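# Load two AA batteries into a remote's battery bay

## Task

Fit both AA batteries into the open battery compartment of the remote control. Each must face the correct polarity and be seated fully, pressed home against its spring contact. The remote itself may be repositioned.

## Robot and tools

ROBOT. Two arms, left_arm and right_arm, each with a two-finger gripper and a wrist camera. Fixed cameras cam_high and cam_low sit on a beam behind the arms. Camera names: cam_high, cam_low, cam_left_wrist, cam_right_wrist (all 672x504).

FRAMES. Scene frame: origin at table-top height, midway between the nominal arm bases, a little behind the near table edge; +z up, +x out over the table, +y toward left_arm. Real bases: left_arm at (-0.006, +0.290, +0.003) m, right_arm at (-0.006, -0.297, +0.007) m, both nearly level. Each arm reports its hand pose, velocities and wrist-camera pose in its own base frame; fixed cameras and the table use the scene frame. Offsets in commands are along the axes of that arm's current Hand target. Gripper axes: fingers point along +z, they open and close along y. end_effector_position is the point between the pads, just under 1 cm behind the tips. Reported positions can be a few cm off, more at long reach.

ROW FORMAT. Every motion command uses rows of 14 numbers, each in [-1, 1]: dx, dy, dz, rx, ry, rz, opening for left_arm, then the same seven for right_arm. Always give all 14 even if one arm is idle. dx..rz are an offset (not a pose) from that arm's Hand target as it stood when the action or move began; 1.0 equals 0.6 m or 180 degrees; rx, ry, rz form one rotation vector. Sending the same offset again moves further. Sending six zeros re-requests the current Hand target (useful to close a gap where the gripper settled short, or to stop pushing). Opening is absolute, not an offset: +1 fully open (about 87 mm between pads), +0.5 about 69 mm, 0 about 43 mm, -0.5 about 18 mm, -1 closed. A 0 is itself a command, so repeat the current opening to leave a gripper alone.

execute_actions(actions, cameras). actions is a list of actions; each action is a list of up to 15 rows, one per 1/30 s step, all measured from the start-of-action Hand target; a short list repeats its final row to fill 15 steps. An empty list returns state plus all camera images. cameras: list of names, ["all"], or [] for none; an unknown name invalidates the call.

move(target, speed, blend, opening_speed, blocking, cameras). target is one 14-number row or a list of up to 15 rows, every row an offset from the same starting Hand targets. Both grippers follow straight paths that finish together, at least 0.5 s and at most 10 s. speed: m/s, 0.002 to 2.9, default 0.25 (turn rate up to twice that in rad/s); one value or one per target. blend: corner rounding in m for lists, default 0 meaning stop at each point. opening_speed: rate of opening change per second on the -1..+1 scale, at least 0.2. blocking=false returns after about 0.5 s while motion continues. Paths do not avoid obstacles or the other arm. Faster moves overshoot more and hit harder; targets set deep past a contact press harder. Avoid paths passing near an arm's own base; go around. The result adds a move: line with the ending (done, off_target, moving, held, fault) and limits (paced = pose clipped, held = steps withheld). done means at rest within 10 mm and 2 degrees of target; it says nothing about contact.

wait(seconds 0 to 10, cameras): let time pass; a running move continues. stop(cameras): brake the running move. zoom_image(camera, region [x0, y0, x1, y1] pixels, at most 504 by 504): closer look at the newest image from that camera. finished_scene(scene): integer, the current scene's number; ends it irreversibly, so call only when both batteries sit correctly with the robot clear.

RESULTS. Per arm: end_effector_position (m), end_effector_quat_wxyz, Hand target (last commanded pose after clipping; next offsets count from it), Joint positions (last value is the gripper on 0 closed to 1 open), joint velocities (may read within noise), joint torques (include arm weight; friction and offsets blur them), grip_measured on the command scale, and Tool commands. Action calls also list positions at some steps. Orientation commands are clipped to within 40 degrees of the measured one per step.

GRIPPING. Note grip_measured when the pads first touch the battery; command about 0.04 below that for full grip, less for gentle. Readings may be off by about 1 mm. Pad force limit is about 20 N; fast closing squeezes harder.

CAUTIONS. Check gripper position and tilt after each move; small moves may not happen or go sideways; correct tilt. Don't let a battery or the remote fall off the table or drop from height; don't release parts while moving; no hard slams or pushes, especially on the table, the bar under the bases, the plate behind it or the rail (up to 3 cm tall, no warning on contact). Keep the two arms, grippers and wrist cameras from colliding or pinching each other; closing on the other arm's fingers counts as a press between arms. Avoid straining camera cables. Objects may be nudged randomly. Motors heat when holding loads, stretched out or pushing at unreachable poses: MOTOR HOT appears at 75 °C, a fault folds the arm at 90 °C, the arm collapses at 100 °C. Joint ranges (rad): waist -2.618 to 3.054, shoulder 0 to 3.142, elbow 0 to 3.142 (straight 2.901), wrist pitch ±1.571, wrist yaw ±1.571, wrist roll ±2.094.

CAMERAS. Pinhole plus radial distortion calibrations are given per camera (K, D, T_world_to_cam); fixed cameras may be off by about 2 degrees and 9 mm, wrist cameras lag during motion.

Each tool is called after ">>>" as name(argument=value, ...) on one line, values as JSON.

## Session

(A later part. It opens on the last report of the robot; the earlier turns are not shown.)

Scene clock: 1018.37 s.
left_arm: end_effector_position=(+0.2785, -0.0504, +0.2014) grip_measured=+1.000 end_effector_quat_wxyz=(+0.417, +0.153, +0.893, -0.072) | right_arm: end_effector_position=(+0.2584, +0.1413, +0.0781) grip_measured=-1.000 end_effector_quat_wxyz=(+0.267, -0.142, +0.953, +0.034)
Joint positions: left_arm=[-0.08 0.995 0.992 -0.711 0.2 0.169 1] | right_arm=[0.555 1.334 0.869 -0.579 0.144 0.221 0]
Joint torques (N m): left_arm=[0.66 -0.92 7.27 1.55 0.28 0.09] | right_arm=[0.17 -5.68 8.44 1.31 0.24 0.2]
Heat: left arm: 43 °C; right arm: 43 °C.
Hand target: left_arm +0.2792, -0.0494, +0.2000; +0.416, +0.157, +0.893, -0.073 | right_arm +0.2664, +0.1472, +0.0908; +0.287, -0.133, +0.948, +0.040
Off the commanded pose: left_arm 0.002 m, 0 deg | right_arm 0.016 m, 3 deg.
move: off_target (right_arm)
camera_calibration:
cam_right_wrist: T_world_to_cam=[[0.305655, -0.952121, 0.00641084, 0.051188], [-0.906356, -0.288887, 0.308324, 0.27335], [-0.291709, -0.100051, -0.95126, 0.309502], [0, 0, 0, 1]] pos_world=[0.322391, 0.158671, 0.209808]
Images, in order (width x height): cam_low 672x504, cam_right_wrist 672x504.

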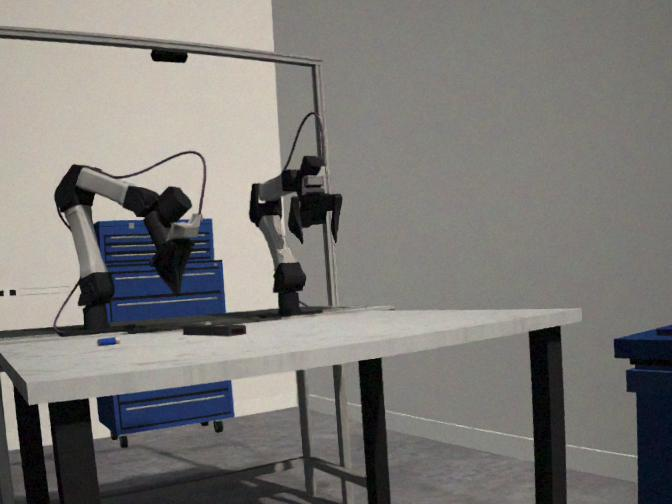

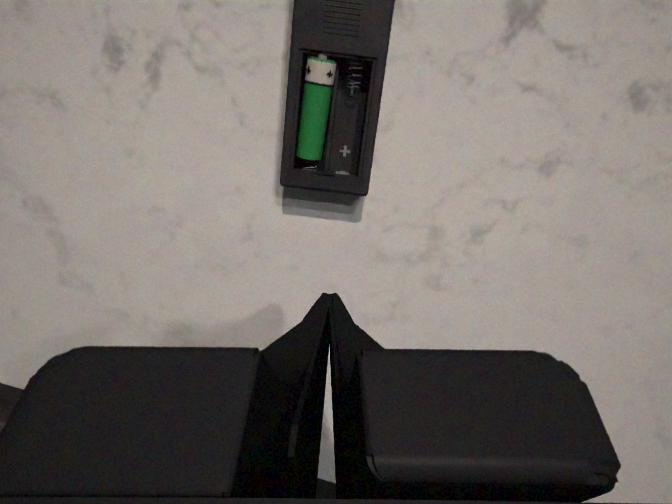

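>>> move(target=[0,0,0,0,0,0,1, -0.0537,0.02,0.1175,-0.0848,0.102,-0.4669,1], speed=0.25, cameras=["cam_low","cam_right_wrist"])

>>> zoom_image(camera="cam_right_wrist", region=[180, 120, 480, 320])

Scene clock: 1035.77 s.
left_arm: end_effector_position=(+0.2785, -0.0504, +0.2014) grip_measured=+1.000 end_effector_quat_wxyz=(+0.417, +0.153, +0.893, -0.072) | right_arm: end_effector_position=(+0.3183, +0.1704, +0.0436) grip_measured=+0.989 end_effector_quat_wxyz=(-0.070, +0.761, -0.643, +0.059)
Joint positions: left_arm=[-0.08 0.995 0.992 -0.711 0.2 0.169 1] | right_arm=[0.635 1.86 1.309 -0.855 0.081 -1.111 0.994]
Joint torques (N m): left_arm=[0.62 -0.95 7.35 1.54 0.28 0.09] | right_arm=[0.28 -8.08 8.16 0.76 0.19 -0.16]
Heat: left arm: 43 °C; right arm: 46 °C.
Hand target: left_arm +0.2792, -0.0494, +0.2000; +0.416, +0.157, +0.893, -0.073 | right_arm +0.3264, +0.1768, +0.0499; -0.080, +0.766, -0.634, +0.067
Off the commanded pose: left_arm 0.002 m, 0 deg | right_arm 0.012 m, 2 deg.
move: off_target (right_arm)
camera_calibration:
cam_right_wrist: T_world_to_cam=[[0.969367, 0.178153, 0.169083, -0.350159], [-0.00787446, -0.665507, 0.74635, 0.105799], [0.24549, -0.724818, -0.643718, 0.219092], [0, 0, 0, 1]] pos_world=[0.286481, 0.291594, 0.121276]
Images, in order (width x height): cam_low 672x504, cam_right_wrist 672x504.

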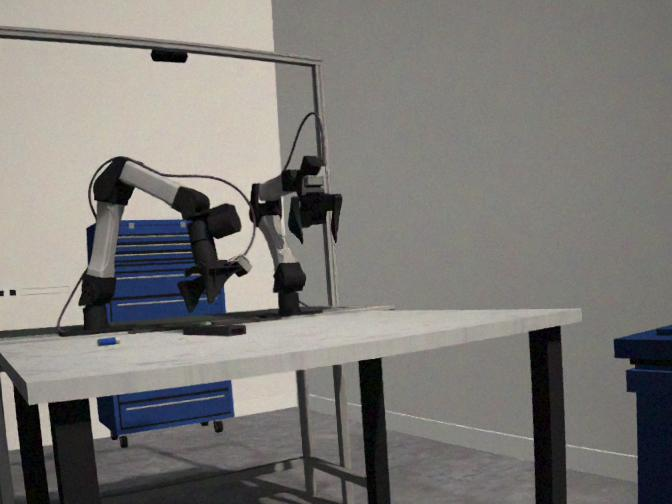

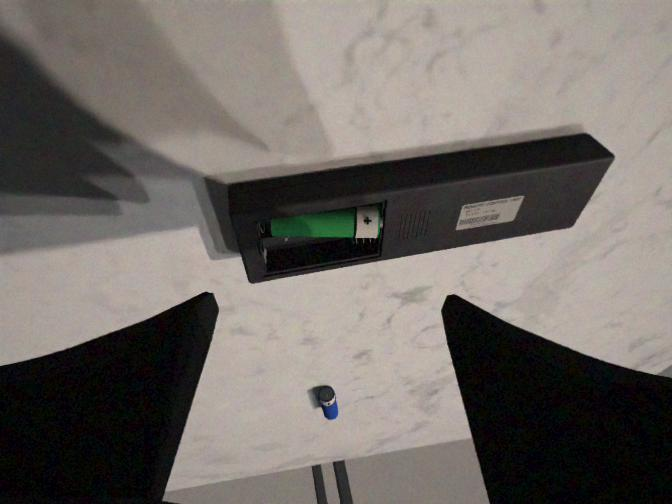

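Scaled by 1.680 from the camera's 672x504 image, which has a finer 960x720 frame.

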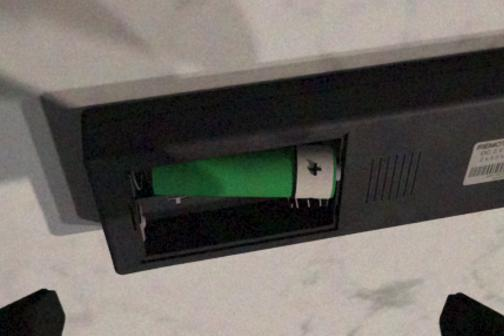

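>>> move(target=[0,0,0,0,0,0,1, 0.0033,0.0192,0.0758,0,0,0,1], speed=0.07, cameras=["cam_low","cam_right_wrist"])

>>> zoom_image(camera="cam_right_wrist", region=[180, 180, 480, 380])

>>> zoom_image(camera="cam_low", region=[150, 270, 250, 350])

Scene clock: 1043.70 s.
left_arm: end_effector_position=(+0.2785, -0.0504, +0.2014) grip_measured=+1.000 end_effector_quat_wxyz=(+0.417, +0.153, +0.893, -0.072) | right_arm: end_effector_position=(+0.3201, +0.1717, +0.0029) grip_measured=+0.989 end_effector_quat_wxyz=(-0.073, +0.762, -0.641, +0.060)
Joint positions: left_arm=[-0.08 0.995 0.992 -0.711 0.2 0.169 1] | right_arm=[0.635 1.92 1.214 -0.694 0.081 -1.114 0.994]
Joint torques (N m): left_arm=[0.65 -0.98 7.35 1.55 0.28 0.09] | right_arm=[0.2 -8.51 5.44 0.91 0.14 -0.16]
Heat: left arm: 43 °C; right arm: 45 °C.
Hand target: left_arm +0.2792, -0.0494, +0.2000; +0.416, +0.157, +0.893, -0.073 | right_arm +0.3250, +0.1745, +0.0031; -0.081, +0.766, -0.634, +0.067
Off the commanded pose: left_arm 0.002 m, 0 deg | right_arm 0.006 m, 2 deg.
move: done
camera_calibration:
cam_right_wrist: T_world_to_cam=[[0.967677, 0.181154, 0.175455, -0.345243], [-0.009786, -0.668221, 0.743899, 0.138167], [0.252003, -0.721571, -0.644849, 0.190729], [0, 0, 0, 1]] pos_world=[0.287372, 0.292493, 0.0807836]
Images, in order (width x height): cam_low 672x504, cam_right_wrist 672x504.

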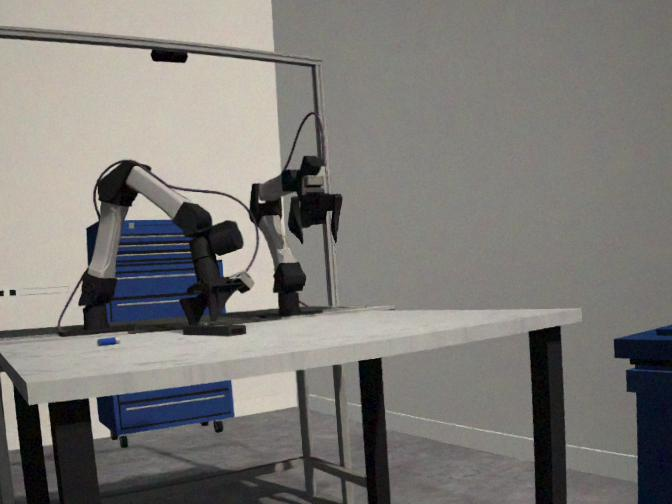

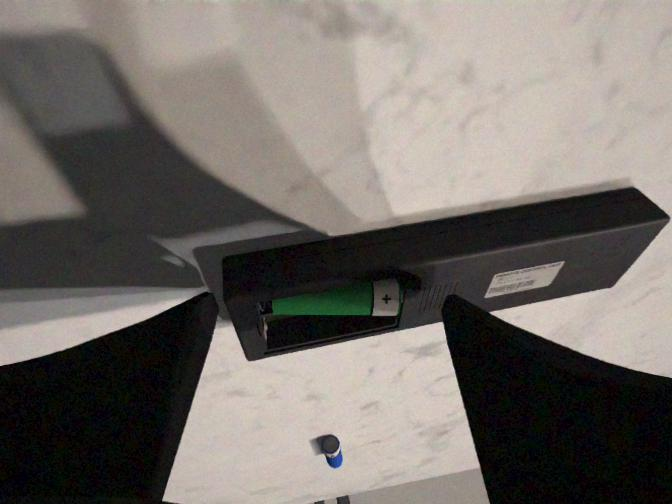

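Scaled by 1.680 from the camera's 672x504 image, which has a finer 960x720 frame.

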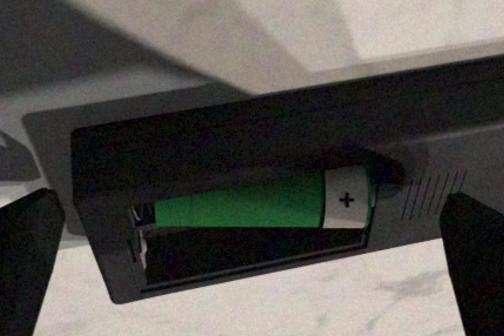

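Scaled by 5.040 from the camera's 672x504 image, which has a finer 960x720 frame.

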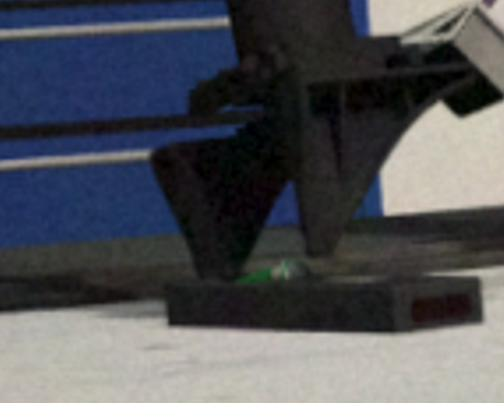

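>>> move(target=[0,0,0,0,0,0,1, 0.005,0.0012,0.0075,0,0,0,1], speed=0.05)

>>> move(target=[0,0,0,0,0,0,1, 0,0,0,0,0,0,0.46], speed=0.05, opening_speed=0.3, cameras=["cam_low","cam_right_wrist"])

>>> zoom_image(camera="cam_right_wrist", region=[200, 200, 450, 370])

>>> zoom_image(camera="cam_low", region=[150, 270, 250, 350])

Scene clock: 1049.40 s.
left_arm: end_effector_position=(+0.2785, -0.0504, +0.2014) grip_measured=+1.000 end_effector_quat_wxyz=(+0.417, +0.153, +0.893, -0.072) | right_arm: end_effector_position=(+0.3205, +0.1718, +0.0002) grip_measured=+0.989 end_effector_quat_wxyz=(-0.076, +0.764, -0.638, +0.061)
Joint positions: left_arm=[-0.08 0.995 0.992 -0.711 0.2 0.169 1] | right_arm=[0.635 1.92 1.201 -0.674 0.081 -1.122 0.994]
Joint torques (N m): left_arm=[0.64 -0.96 7.32 1.53 0.28 0.08] | right_arm=[-0.81 -7.91 5.27 0.87 0.11 -0.2]
Heat: left arm: 43 °C; right arm: 45 °C.
Hand target: left_arm +0.2792, -0.0494, +0.2000; +0.416, +0.157, +0.893, -0.073 | right_arm +0.3258, +0.1716, -0.0014; -0.081, +0.766, -0.634, +0.067
Off the commanded pose: left_arm 0.002 m, 0 deg | right_arm 0.006 m, 1 deg.
move: done

Scene clock: 1051.40 s.
left_arm: end_effector_position=(+0.2785, -0.0504, +0.2014) grip_measured=+1.000 end_effector_quat_wxyz=(+0.417, +0.153, +0.893, -0.072) | right_arm: end_effector_position=(+0.3206, +0.1719, +0.0002) grip_measured=+0.460 end_effector_quat_wxyz=(-0.076, +0.764, -0.638, +0.061)
Joint positions: left_arm=[-0.08 0.995 0.992 -0.711 0.2 0.169 1] | right_arm=[0.635 1.92 1.201 -0.674 0.081 -1.122 0.73]
Joint torques (N m): left_arm=[0.66 -0.96 7.34 1.54 0.28 0.1] | right_arm=[-0.72 -7.84 5.19 0.94 0.17 -0.16]
Heat: left arm: 43 °C; right arm: 45 °C.
Hand target: left_arm +0.2792, -0.0494, +0.2000; +0.416, +0.157, +0.893, -0.073 | right_arm +0.3258, +0.1716, -0.0014; -0.080, +0.766, -0.634, +0.067
Off the commanded pose: left_arm 0.002 m, 0 deg | right_arm 0.005 m, 1 deg.
move: done
camera_calibration:
cam_right_wrist: T_world_to_cam=[[0.965195, 0.188288, 0.181511, -0.345713], [-0.00882583, -0.670186, 0.742141, 0.140251], [0.261383, -0.717912, -0.645198, 0.185407], [0, 0, 0, 1]] pos_world=[0.286456, 0.292194, 0.0782895]
Images, in order (width x height): cam_low 672x504, cam_right_wrist 672x504.

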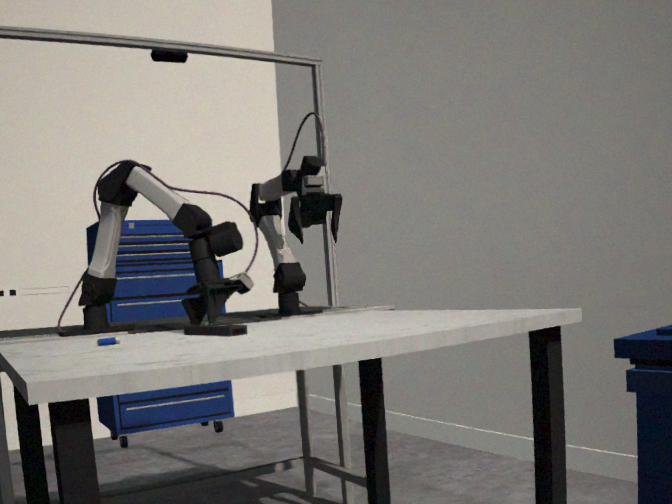

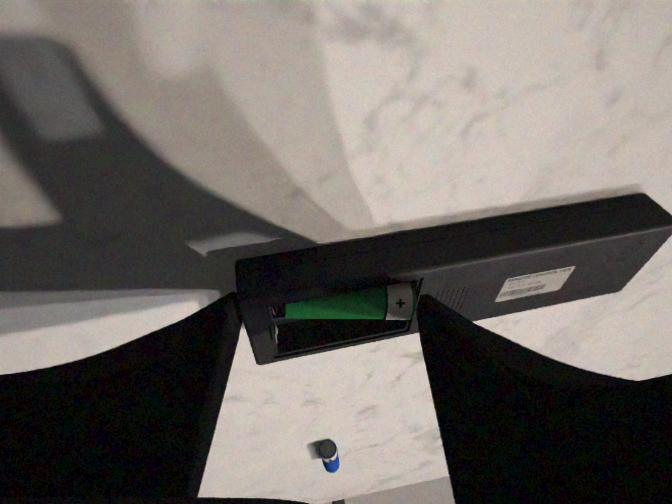

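Scaled by 2.016 from the camera's 672x504 image, which has a finer 960x720 frame.

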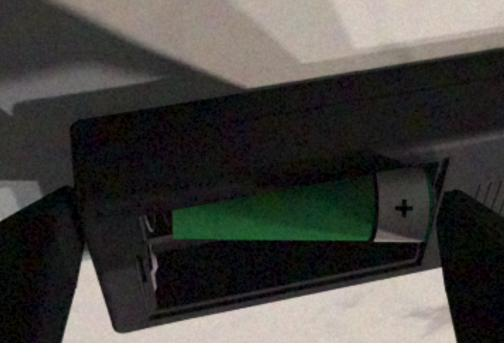

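Scaled by 5.040 from the camera's 672x504 image, which has a finer 960x720 frame.

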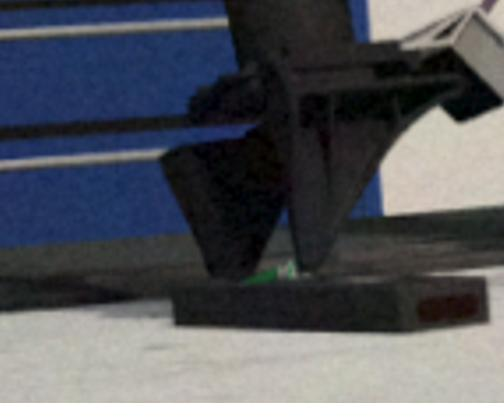

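>>> move(target=[0,0,0,0,0,0,1, 0,0,0,0,0,0,0.37], speed=0.05, opening_speed=0.2, cameras=["cam_low","cam_right_wrist"])

>>> zoom_image(camera="cam_right_wrist", region=[200, 200, 450, 370])

>>> zoom_image(camera="cam_low", region=[150, 270, 250, 350])

Scene clock: 1055.17 s.
left_arm: end_effector_position=(+0.2785, -0.0504, +0.2014) grip_measured=+1.000 end_effector_quat_wxyz=(+0.417, +0.153, +0.893, -0.072) | right_arm: end_effector_position=(+0.3206, +0.1718, +0.0000) grip_measured=+0.372 end_effector_quat_wxyz=(-0.076, +0.764, -0.638, +0.061)
Joint positions: left_arm=[-0.08 0.995 0.992 -0.711 0.2 0.169 1] | right_arm=[0.635 1.921 1.201 -0.674 0.082 -1.122 0.686]
Joint torques (N m): left_arm=[0.61 -0.96 7.34 1.55 0.27 0.09] | right_arm=[-0.8 -8.1 5.33 0.91 0.1 -0.13]
Heat: left arm: 43 °C; right arm: 44 °C.
Hand target: left_arm +0.2792, -0.0494, +0.2000; +0.416, +0.157, +0.893, -0.073 | right_arm +0.3258, +0.1715, -0.0015; -0.080, +0.766, -0.634, +0.067
Off the commanded pose: left_arm 0.002 m, 0 deg | right_arm 0.005 m, 1 deg.
move: done
camera_calibration:
cam_right_wrist: T_world_to_cam=[[0.96528, 0.188331, 0.181017, -0.34562], [-0.00860864, -0.669657, 0.742621, 0.140228], [0.261077, -0.718395, -0.644785, 0.185273], [0, 0, 0, 1]] pos_world=[0.286456, 0.292094, 0.0778883]
Images, in order (width x height): cam_low 672x504, cam_right_wrist 672x504.

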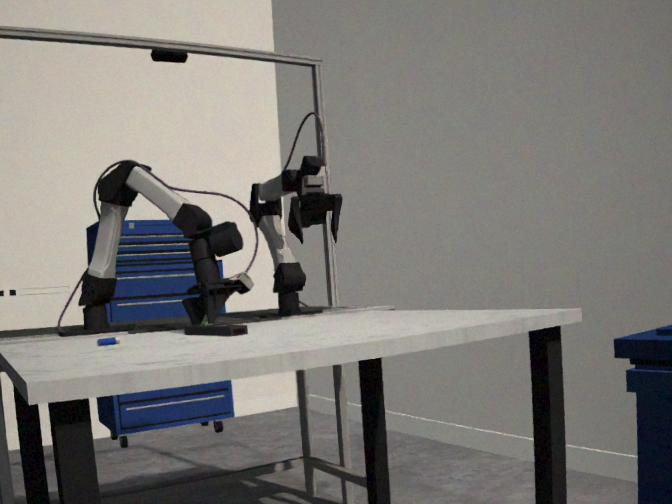

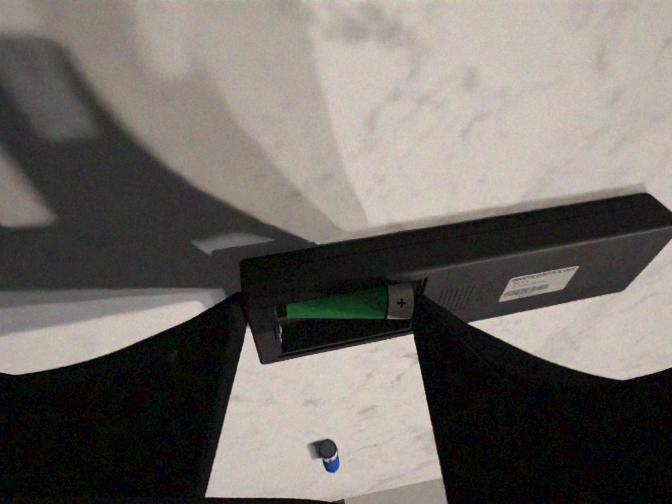

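Scaled by 2.016 from the camera's 672x504 image, which has a finer 960x720 frame.

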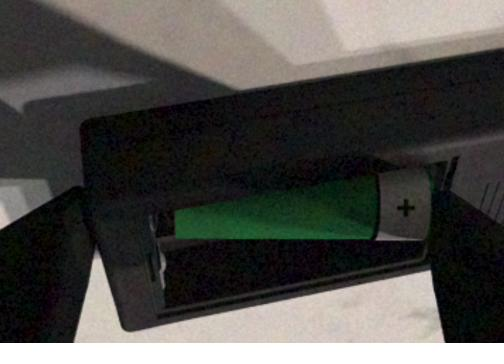

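Scaled by 5.040 from the camera's 672x504 image, which has a finer 960x720 frame.

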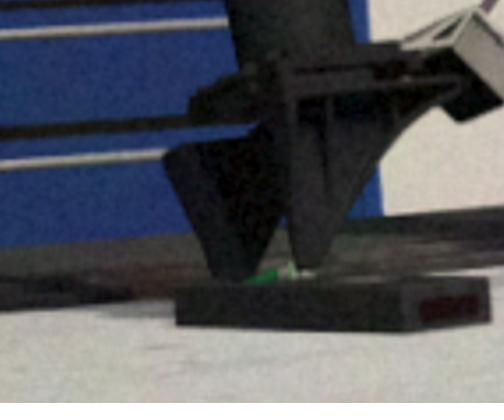

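>>> move(target=[[0,0,0,0,0,0,1, 0,0,0,0,0,0,0.335],[0,0,0,0,0,0,1, 0,0.0031,0.0147,0,0,0,0.335]], speed=0.05, cameras=["cam_low","cam_right_wrist"])

>>> zoom_image(camera="cam_right_wrist", region=[200, 200, 450, 370])

>>> zoom_image(camera="cam_low", region=[150, 270, 250, 350])

Scene clock: 1061.50 s.
left_arm: end_effector_position=(+0.2785, -0.0504, +0.2014) grip_measured=+1.000 end_effector_quat_wxyz=(+0.417, +0.153, +0.893, -0.072) | right_arm: end_effector_position=(+0.3204, +0.1716, -0.0011) grip_measured=+0.338 end_effector_quat_wxyz=(-0.076, +0.764, -0.638, +0.061)
Joint positions: left_arm=[-0.08 0.995 0.992 -0.711 0.2 0.169 1] | right_arm=[0.635 1.921 1.197 -0.669 0.082 -1.122 0.669]
Joint torques (N m): left_arm=[0.66 -0.95 7.34 1.53 0.28 0.09] | right_arm=[-0.7 -6.67 4.3 1.12 0.15 -0.15]
Heat: left arm: 43 °C; right arm: 44 °C.
Hand target: left_arm +0.2792, -0.0494, +0.2000; +0.416, +0.157, +0.893, -0.073 | right_arm +0.3259, +0.1716, -0.0105; -0.080, +0.766, -0.634, +0.067
Off the commanded pose: left_arm 0.002 m, 0 deg | right_arm 0.011 m, 1 deg.
move: off_target (right_arm)
camera_calibration:
cam_right_wrist: T_world_to_cam=[[0.965164, 0.18829, 0.181673, -0.345213], [-0.00903369, -0.669953, 0.742349, 0.141063], [0.261489, -0.71813, -0.644913, 0.184352], [0, 0, 0, 1]] pos_world=[0.286256, 0.291894, 0.0768891]
Images, in order (width x height): cam_low 672x504, cam_right_wrist 672x504.

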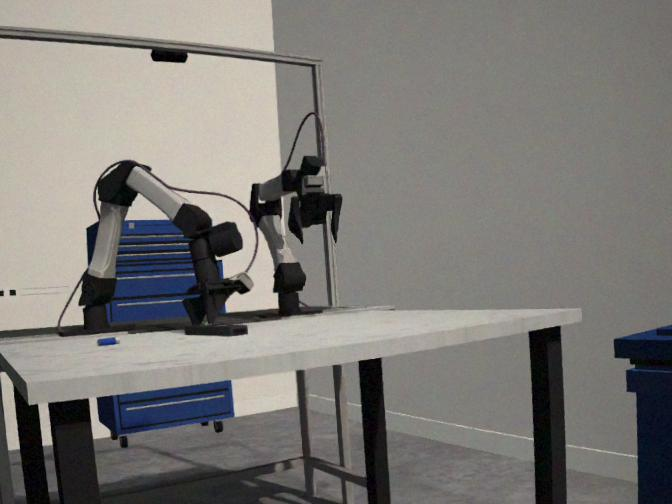

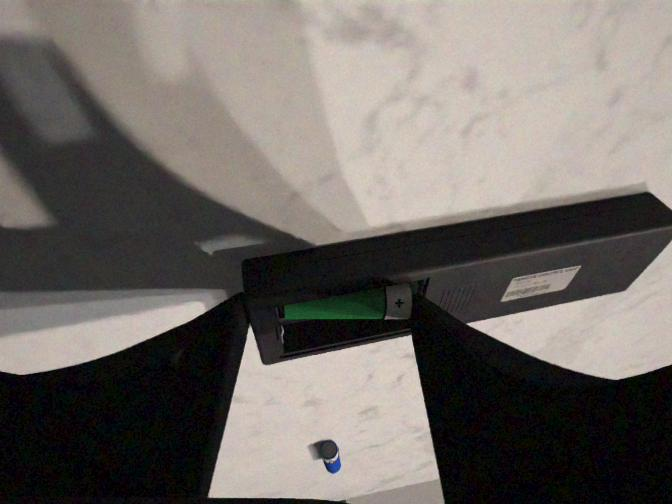

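Scaled by 2.016 from the camera's 672x504 image, which has a finer 960x720 frame.

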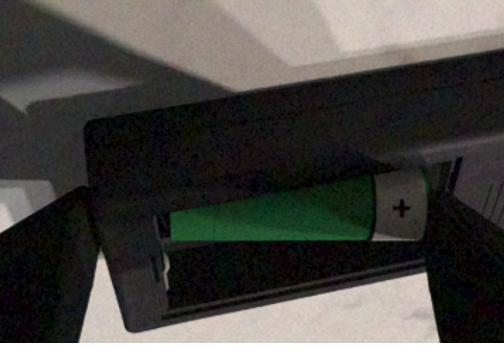

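Scaled by 5.040 from the camera's 672x504 image, which has a finer 960x720 frame.

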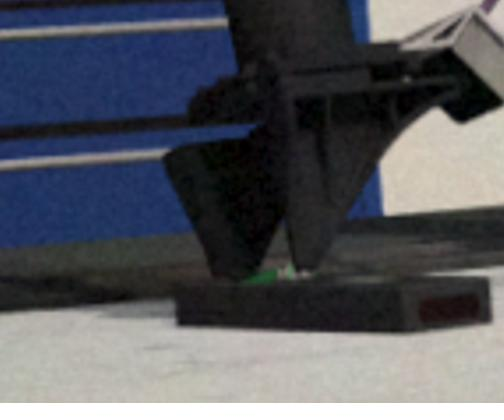

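>>> move(target=[0,0,0,0,0,0,1, 0,0.0035,0.0163,0,0,0,0.345], speed=0.04, cameras=["cam_low","cam_right_wrist"])

>>> zoom_image(camera="cam_right_wrist", region=[200, 200, 450, 370])

>>> zoom_image(camera="cam_low", region=[150, 270, 250, 350])

Scene clock: 1064.80 s.
left_arm: end_effector_position=(+0.2785, -0.0504, +0.2014) grip_measured=+1.000 end_effector_quat_wxyz=(+0.417, +0.153, +0.893, -0.072) | right_arm: end_effector_position=(+0.3204, +0.1714, -0.0034) grip_measured=+0.347 end_effector_quat_wxyz=(-0.079, +0.763, -0.638, +0.062)
Joint positions: left_arm=[-0.08 0.995 0.992 -0.711 0.2 0.169 1] | right_arm=[0.635 1.921 1.186 -0.652 0.083 -1.122 0.673]
Joint torques (N m): left_arm=[0.65 -0.96 7.32 1.55 0.27 0.09] | right_arm=[-0.5 -5.03 3.51 1.29 0.1 -0.14]
Heat: left arm: 43 °C; right arm: 43 °C.
Hand target: left_arm +0.2792, -0.0494, +0.2000; +0.416, +0.157, +0.893, -0.073 | right_arm +0.3258, +0.1715, -0.0205; -0.080, +0.766, -0.634, +0.067
Off the commanded pose: left_arm 0.002 m, 0 deg | right_arm 0.018 m, 1 deg.
move: off_target (right_arm)
camera_calibration:
cam_right_wrist: T_world_to_cam=[[0.964336, 0.187725, 0.186589, -0.344316], [-0.0126339, -0.671507, 0.740891, 0.144011], [0.26438, -0.716825, -0.645186, 0.181567], [0, 0, 0, 1]] pos_world=[0.285853, 0.291493, 0.0746939]
Images, in order (width x height): cam_low 672x504, cam_right_wrist 672x504.

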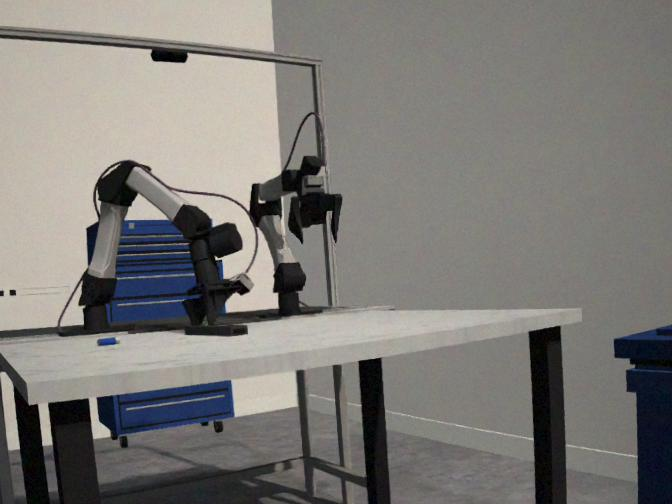

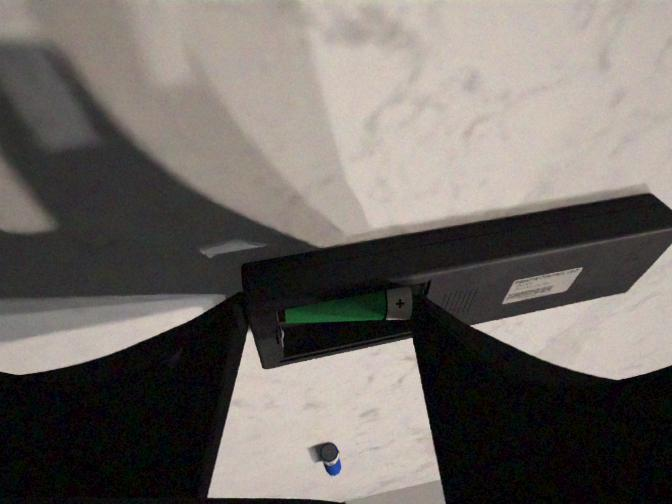

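Scaled by 2.016 from the camera's 672x504 image, which has a finer 960x720 frame.

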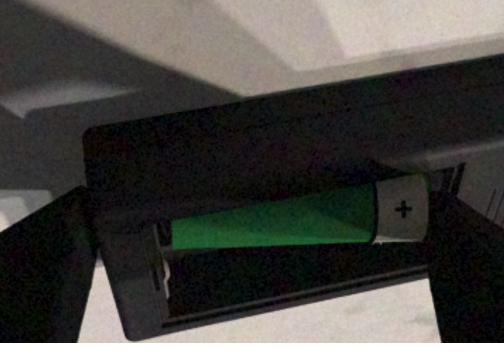

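Scaled by 5.040 from the camera's 672x504 image, which has a finer 960x720 frame.

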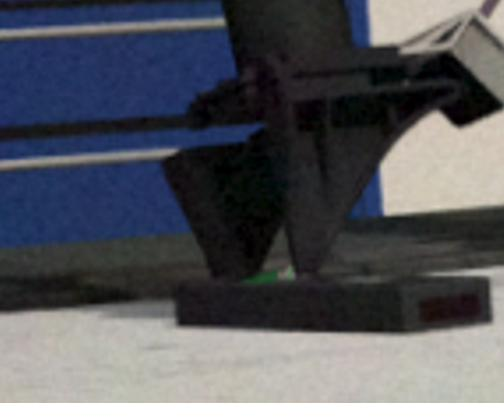

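>>> move(target=[0,0,0,0,0,0,1, 0,0.0028,0.013,0,0,0,0.36], speed=0.04, cameras=["cam_low","cam_right_wrist"])

>>> zoom_image(camera="cam_right_wrist", region=[200, 200, 450, 370])

>>> zoom_image(camera="cam_low", region=[150, 270, 250, 350])

Scene clock: 1069.00 s.
left_arm: end_effector_position=(+0.2785, -0.0504, +0.2014) grip_measured=+1.000 end_effector_quat_wxyz=(+0.417, +0.153, +0.893, -0.072) | right_arm: end_effector_position=(+0.3214, +0.1707, -0.0078) grip_measured=+0.362 end_effector_quat_wxyz=(-0.079, +0.763, -0.638, +0.066)
Joint positions: left_arm=[-0.08 0.995 0.992 -0.711 0.2 0.169 1] | right_arm=[0.635 1.929 1.176 -0.631 0.089 -1.123 0.681]
Joint torques (N m): left_arm=[0.68 -0.98 7.32 1.54 0.28 0.09] | right_arm=[-0.57 -4.68 3.07 1.39 0.11 -0.11]
Heat: left arm: 43 °C; right arm: 43 °C.
Hand target: left_arm +0.2792, -0.0494, +0.2000; +0.416, +0.157, +0.893, -0.073 | right_arm +0.3258, +0.1715, -0.0285; -0.080, +0.766, -0.634, +0.067
Off the commanded pose: left_arm 0.002 m, 0 deg | right_arm 0.021 m, 1 deg.
move: off_target (right_arm)
camera_calibration:
cam_right_wrist: T_world_to_cam=[[0.963238, 0.18797, 0.191937, -0.344031], [-0.0175636, -0.668861, 0.74318, 0.148007], [0.268075, -0.719231, -0.64097, 0.177316], [0, 0, 0, 1]] pos_world=[0.286449, 0.291195, 0.0696907]
Images, in order (width x height): cam_low 672x504, cam_right_wrist 672x504.

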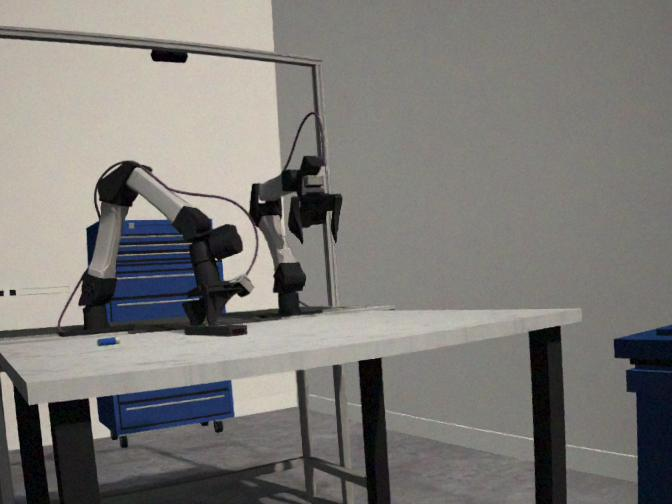

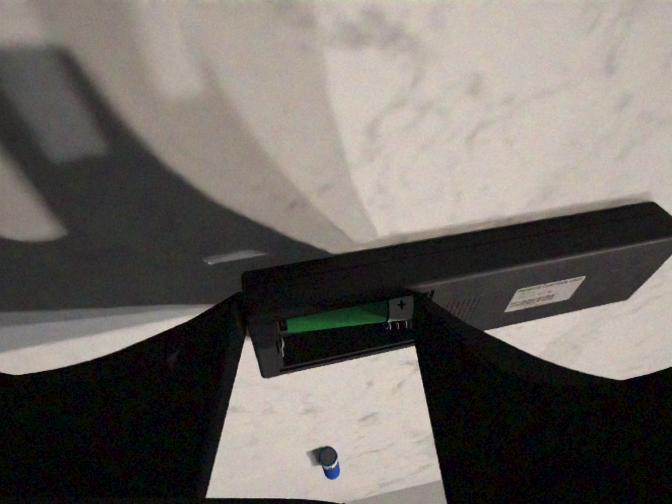

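Scaled by 2.016 from the camera's 672x504 image, which has a finer 960x720 frame.

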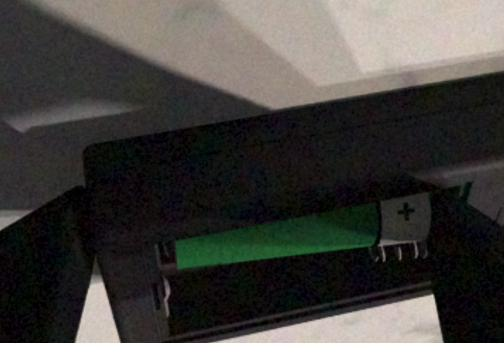

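Scaled by 5.040 from the camera's 672x504 image, which has a finer 960x720 frame.

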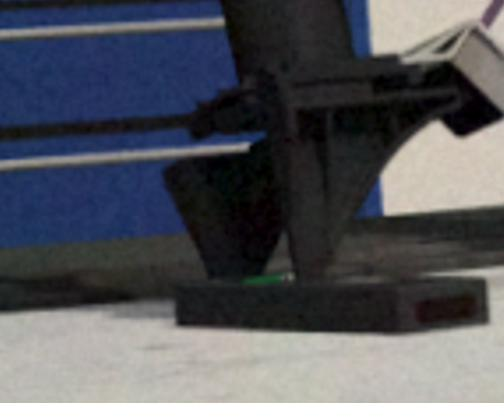

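>>> move(target=[0,0,0,0,0,0,1, 0,-0.0066,-0.031,0,0,0,0.36], speed=0.06)

>>> move(target=[[0,0,0,0,0,0,1, 0,0,0,0,0,0,0.6],[0,0,0,0,0,0,1, 0,-0.0173,-0.0815,0,0,0,0.9]], speed=0.08, opening_speed=0.2, cameras=["cam_low","cam_right_wrist"])

>>> zoom_image(camera="cam_right_wrist", region=[180, 120, 480, 320])

>>> zoom_image(camera="cam_low", region=[150, 270, 250, 350])

Scene clock: 1075.80 s.
left_arm: end_effector_position=(+0.2785, -0.0504, +0.2014) grip_measured=+1.000 end_effector_quat_wxyz=(+0.417, +0.153, +0.893, -0.072) | right_arm: end_effector_position=(+0.3212, +0.1706, -0.0070) grip_measured=+0.362 end_effector_quat_wxyz=(-0.078, +0.763, -0.638, +0.065)
Joint positions: left_arm=[-0.08 0.995 0.992 -0.711 0.2 0.169 1] | right_arm=[0.635 1.929 1.179 -0.637 0.089 -1.123 0.681]
Joint torques (N m): left_arm=[0.68 -0.95 7.35 1.54 0.29 0.08] | right_arm=[-0.7 -7.51 5.76 0.86 0.07 -0.18]
Heat: left arm: 43 °C; right arm: 42 °C.
Hand target: left_arm +0.2792, -0.0494, +0.2000; +0.416, +0.157, +0.893, -0.073 | right_arm +0.3258, +0.1716, -0.0094; -0.080, +0.766, -0.634, +0.067
Off the commanded pose: left_arm 0.002 m, 0 deg | right_arm 0.005 m, 1 deg.
move: done

Scene clock: 1080.23 s.
left_arm: end_effector_position=(+0.2785, -0.0504, +0.2014) grip_measured=+1.000 end_effector_quat_wxyz=(+0.417, +0.153, +0.893, -0.072) | right_arm: end_effector_position=(+0.3158, +0.1662, +0.0259) grip_measured=+0.900 end_effector_quat_wxyz=(-0.056, +0.767, -0.636, +0.061)
Joint positions: left_arm=[-0.08 0.995 0.992 -0.711 0.2 0.169 1] | right_arm=[0.635 1.887 1.269 -0.814 0.09 -1.128 0.95]
Joint torques (N m): left_arm=[0.66 -0.96 7.32 1.53 0.28 0.09] | right_arm=[-0.75 -10.96 7.46 0.67 0.03 -0.06]
Heat: left arm: 43 °C; right arm: 42 °C.
Hand target: left_arm +0.2792, -0.0494, +0.2000; +0.416, +0.157, +0.893, -0.073 | right_arm +0.3257, +0.1716, +0.0405; -0.080, +0.766, -0.634, +0.067
Off the commanded pose: left_arm 0.002 m, 0 deg | right_arm 0.019 m, 3 deg.
move: off_target (right_arm); target 2's new opening was sent with right_arm's hand 0.018 m and 3 deg from that target
camera_calibration:
cam_right_wrist: T_world_to_cam=[[0.968789, 0.197206, 0.150189, -0.34646], [0.0133431, -0.64649, 0.762806, 0.10587], [0.247526, -0.736994, -0.628944, 0.206308], [0, 0, 0, 1]] pos_world=[0.283167, 0.288816, 0.101033]
Images, in order (width x height): cam_low 672x504, cam_right_wrist 672x504.

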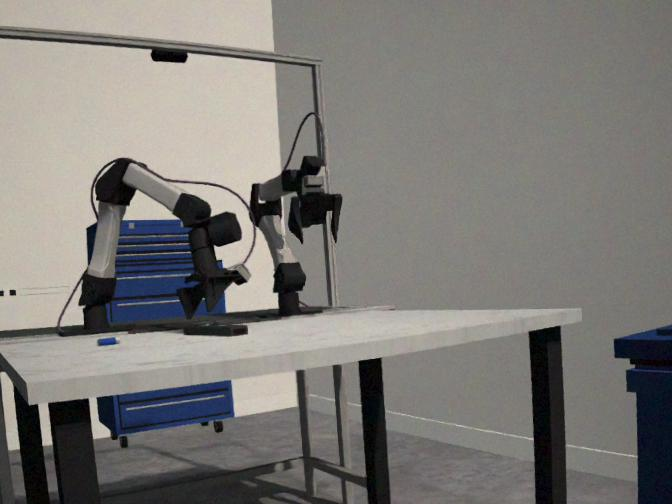

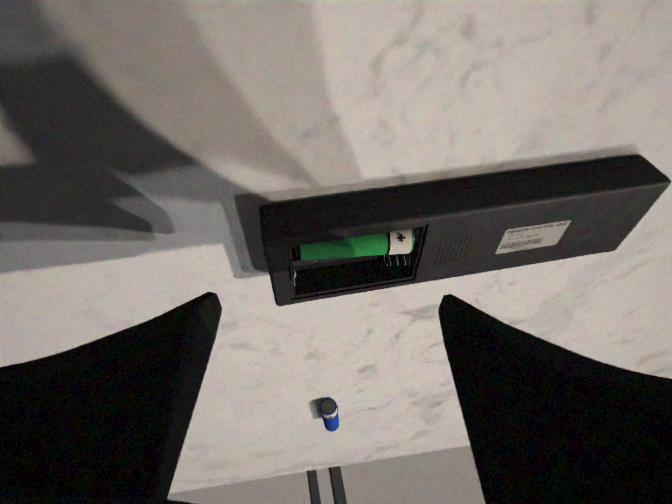

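Scaled by 1.680 from the camera's 672x504 image, which has a finer 960x720 frame.

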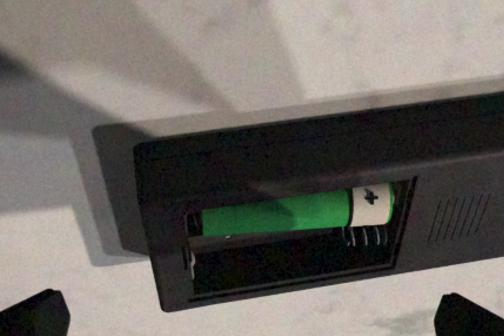

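Scaled by 5.040 from the camera's 672x504 image, which has a finer 960x720 frame.

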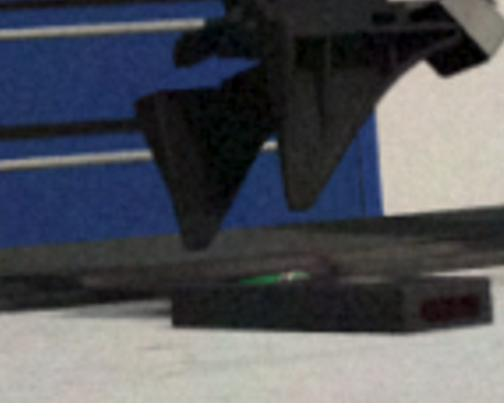

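>>> move(target=[0,0,0,0,0,0,1, -0.004,-0.0427,0.0185,0,0,0,-1], speed=0.1, cameras=["cam_low","cam_right_wrist"])

>>> zoom_image(camera="cam_right_wrist", region=[180, 150, 480, 350])

>>> zoom_image(camera="cam_low", region=[150, 250, 270, 350])

Scene clock: 1093.37 s.
left_arm: end_effector_position=(+0.2785, -0.0504, +0.2014) grip_measured=+1.000 end_effector_quat_wxyz=(+0.417, +0.153, +0.893, -0.072) | right_arm: end_effector_position=(+0.3428, +0.1755, +0.0292) grip_measured=-1.000 end_effector_quat_wxyz=(-0.068, +0.765, -0.637, +0.065)
Joint positions: left_arm=[-0.08 0.995 0.992 -0.711 0.2 0.169 1] | right_arm=[0.613 1.958 1.379 -0.825 0.09 -1.147 0]
Joint torques (N m): left_arm=[0.68 -0.95 7.3 1.53 0.28 0.09] | right_arm=[-0.87 -8.7 7.8 0.75 0.01 -0.2]
Heat: left arm: 43 °C; right arm: 43 °C.
Hand target: left_arm +0.2792, -0.0494, +0.2000; +0.416, +0.157, +0.893, -0.073 | right_arm +0.3521, +0.1790, +0.0349; -0.080, +0.766, -0.634, +0.067
Off the commanded pose: left_arm 0.002 m, 0 deg | right_arm 0.012 m, 1 deg.
move: off_target (right_arm)
camera_calibration:
cam_right_wrist: T_world_to_cam=[[0.965705, 0.192284, 0.174475, -0.373744], [-0.0057056, -0.6561, 0.754652, 0.117476], [0.259581, -0.729767, -0.632502, 0.203169], [0, 0, 0, 1]] pos_world=[0.308857, 0.297207, 0.10506]
Images, in order (width x height): cam_low 672x504, cam_right_wrist 672x504.

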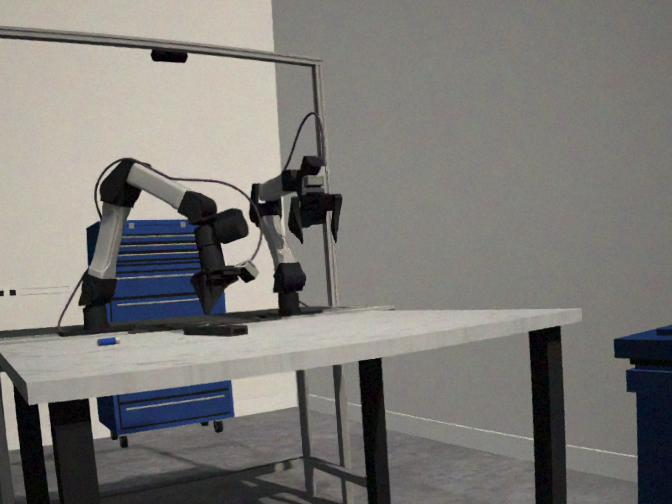

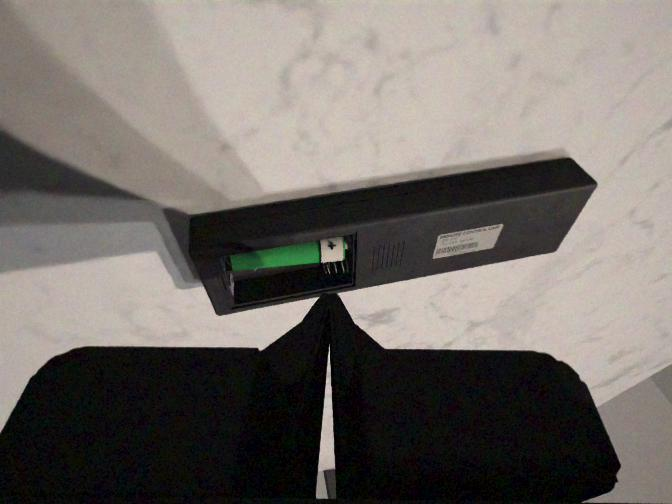

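Scaled by 1.680 from the camera's 672x504 image, which has a finer 960x720 frame.

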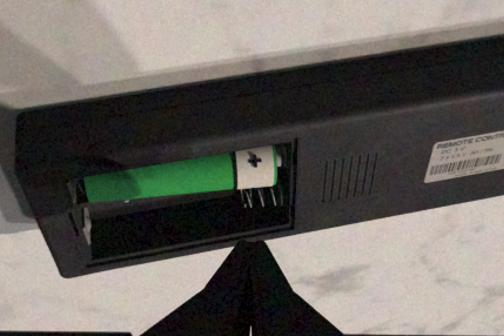

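Scaled by 4.200 from the camera's 672x504 image, which has a finer 960x720 frame.

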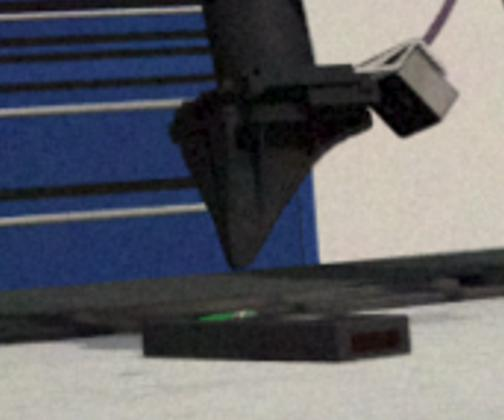

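>>> move(target=[0,0,0,0,0,0,1, 0.0003,0.0087,0.0492,0,0,0,-1], speed=0.05, cameras=["cam_low","cam_right_wrist"])

>>> zoom_image(camera="cam_right_wrist", region=[180, 200, 480, 400])

>>> zoom_image(camera="cam_low", region=[150, 270, 250, 350])

Scene clock: 1109.43 s.
left_arm: end_effector_position=(+0.2785, -0.0504, +0.2014) grip_measured=+1.000 end_effector_quat_wxyz=(+0.417, +0.153, +0.893, -0.072) | right_arm: end_effector_position=(+0.3476, +0.1788, +0.0059) grip_measured=-1.000 end_effector_quat_wxyz=(-0.072, +0.765, -0.636, +0.067)
Joint positions: left_arm=[-0.08 0.995 0.992 -0.711 0.2 0.169 1] | right_arm=[0.613 2.004 1.345 -0.736 0.09 -1.149 0]
Joint torques (N m): left_arm=[0.62 -1.01 7.34 1.53 0.29 0.09] | right_arm=[-1.1 -8.95 5.41 0.9 0 -0.17]
Heat: left arm: 43 °C; right arm: 45 °C.
Hand target: left_arm +0.2792, -0.0494, +0.2000; +0.416, +0.157, +0.893, -0.073 | right_arm +0.3533, +0.1790, +0.0051; -0.080, +0.766, -0.634, +0.067
Off the commanded pose: left_arm 0.002 m, 0 deg | right_arm 0.006 m, 1 deg.
move: done
camera_calibration:
cam_right_wrist: T_world_to_cam=[[0.963924, 0.193575, 0.182701, -0.374668], [-0.00993294, -0.659749, 0.75142, 0.139357], [0.265993, -0.726127, -0.634025, 0.186796], [0, 0, 0, 1]] pos_world=[0.312849, 0.300104, 0.0821699]
Images, in order (width x height): cam_low 672x504, cam_right_wrist 672x504.

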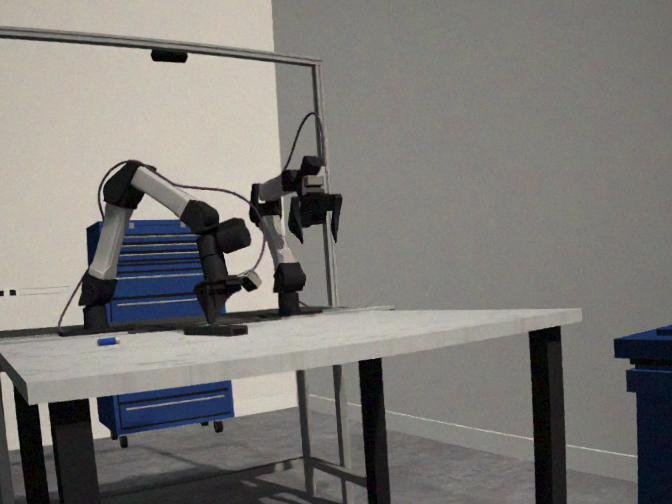

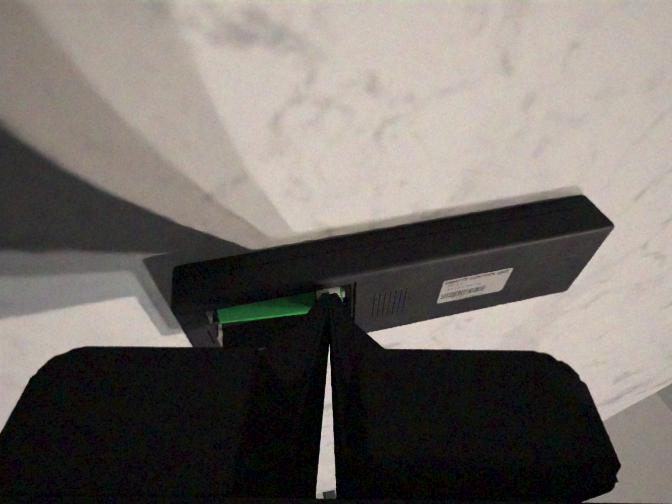

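Scaled by 1.680 from the camera's 672x504 image, which has a finer 960x720 frame.

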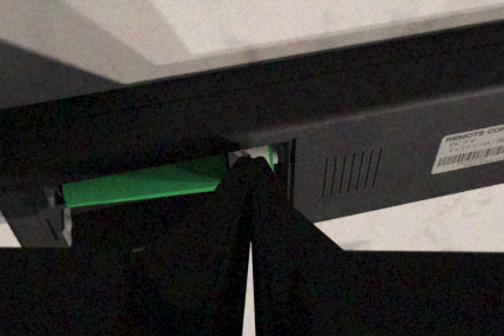

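Scaled by 5.040 from the camera's 672x504 image, which has a finer 960x720 frame.

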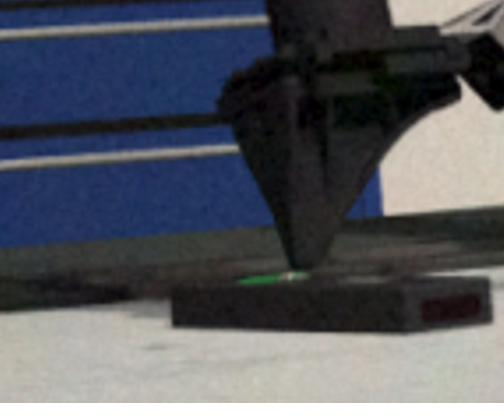

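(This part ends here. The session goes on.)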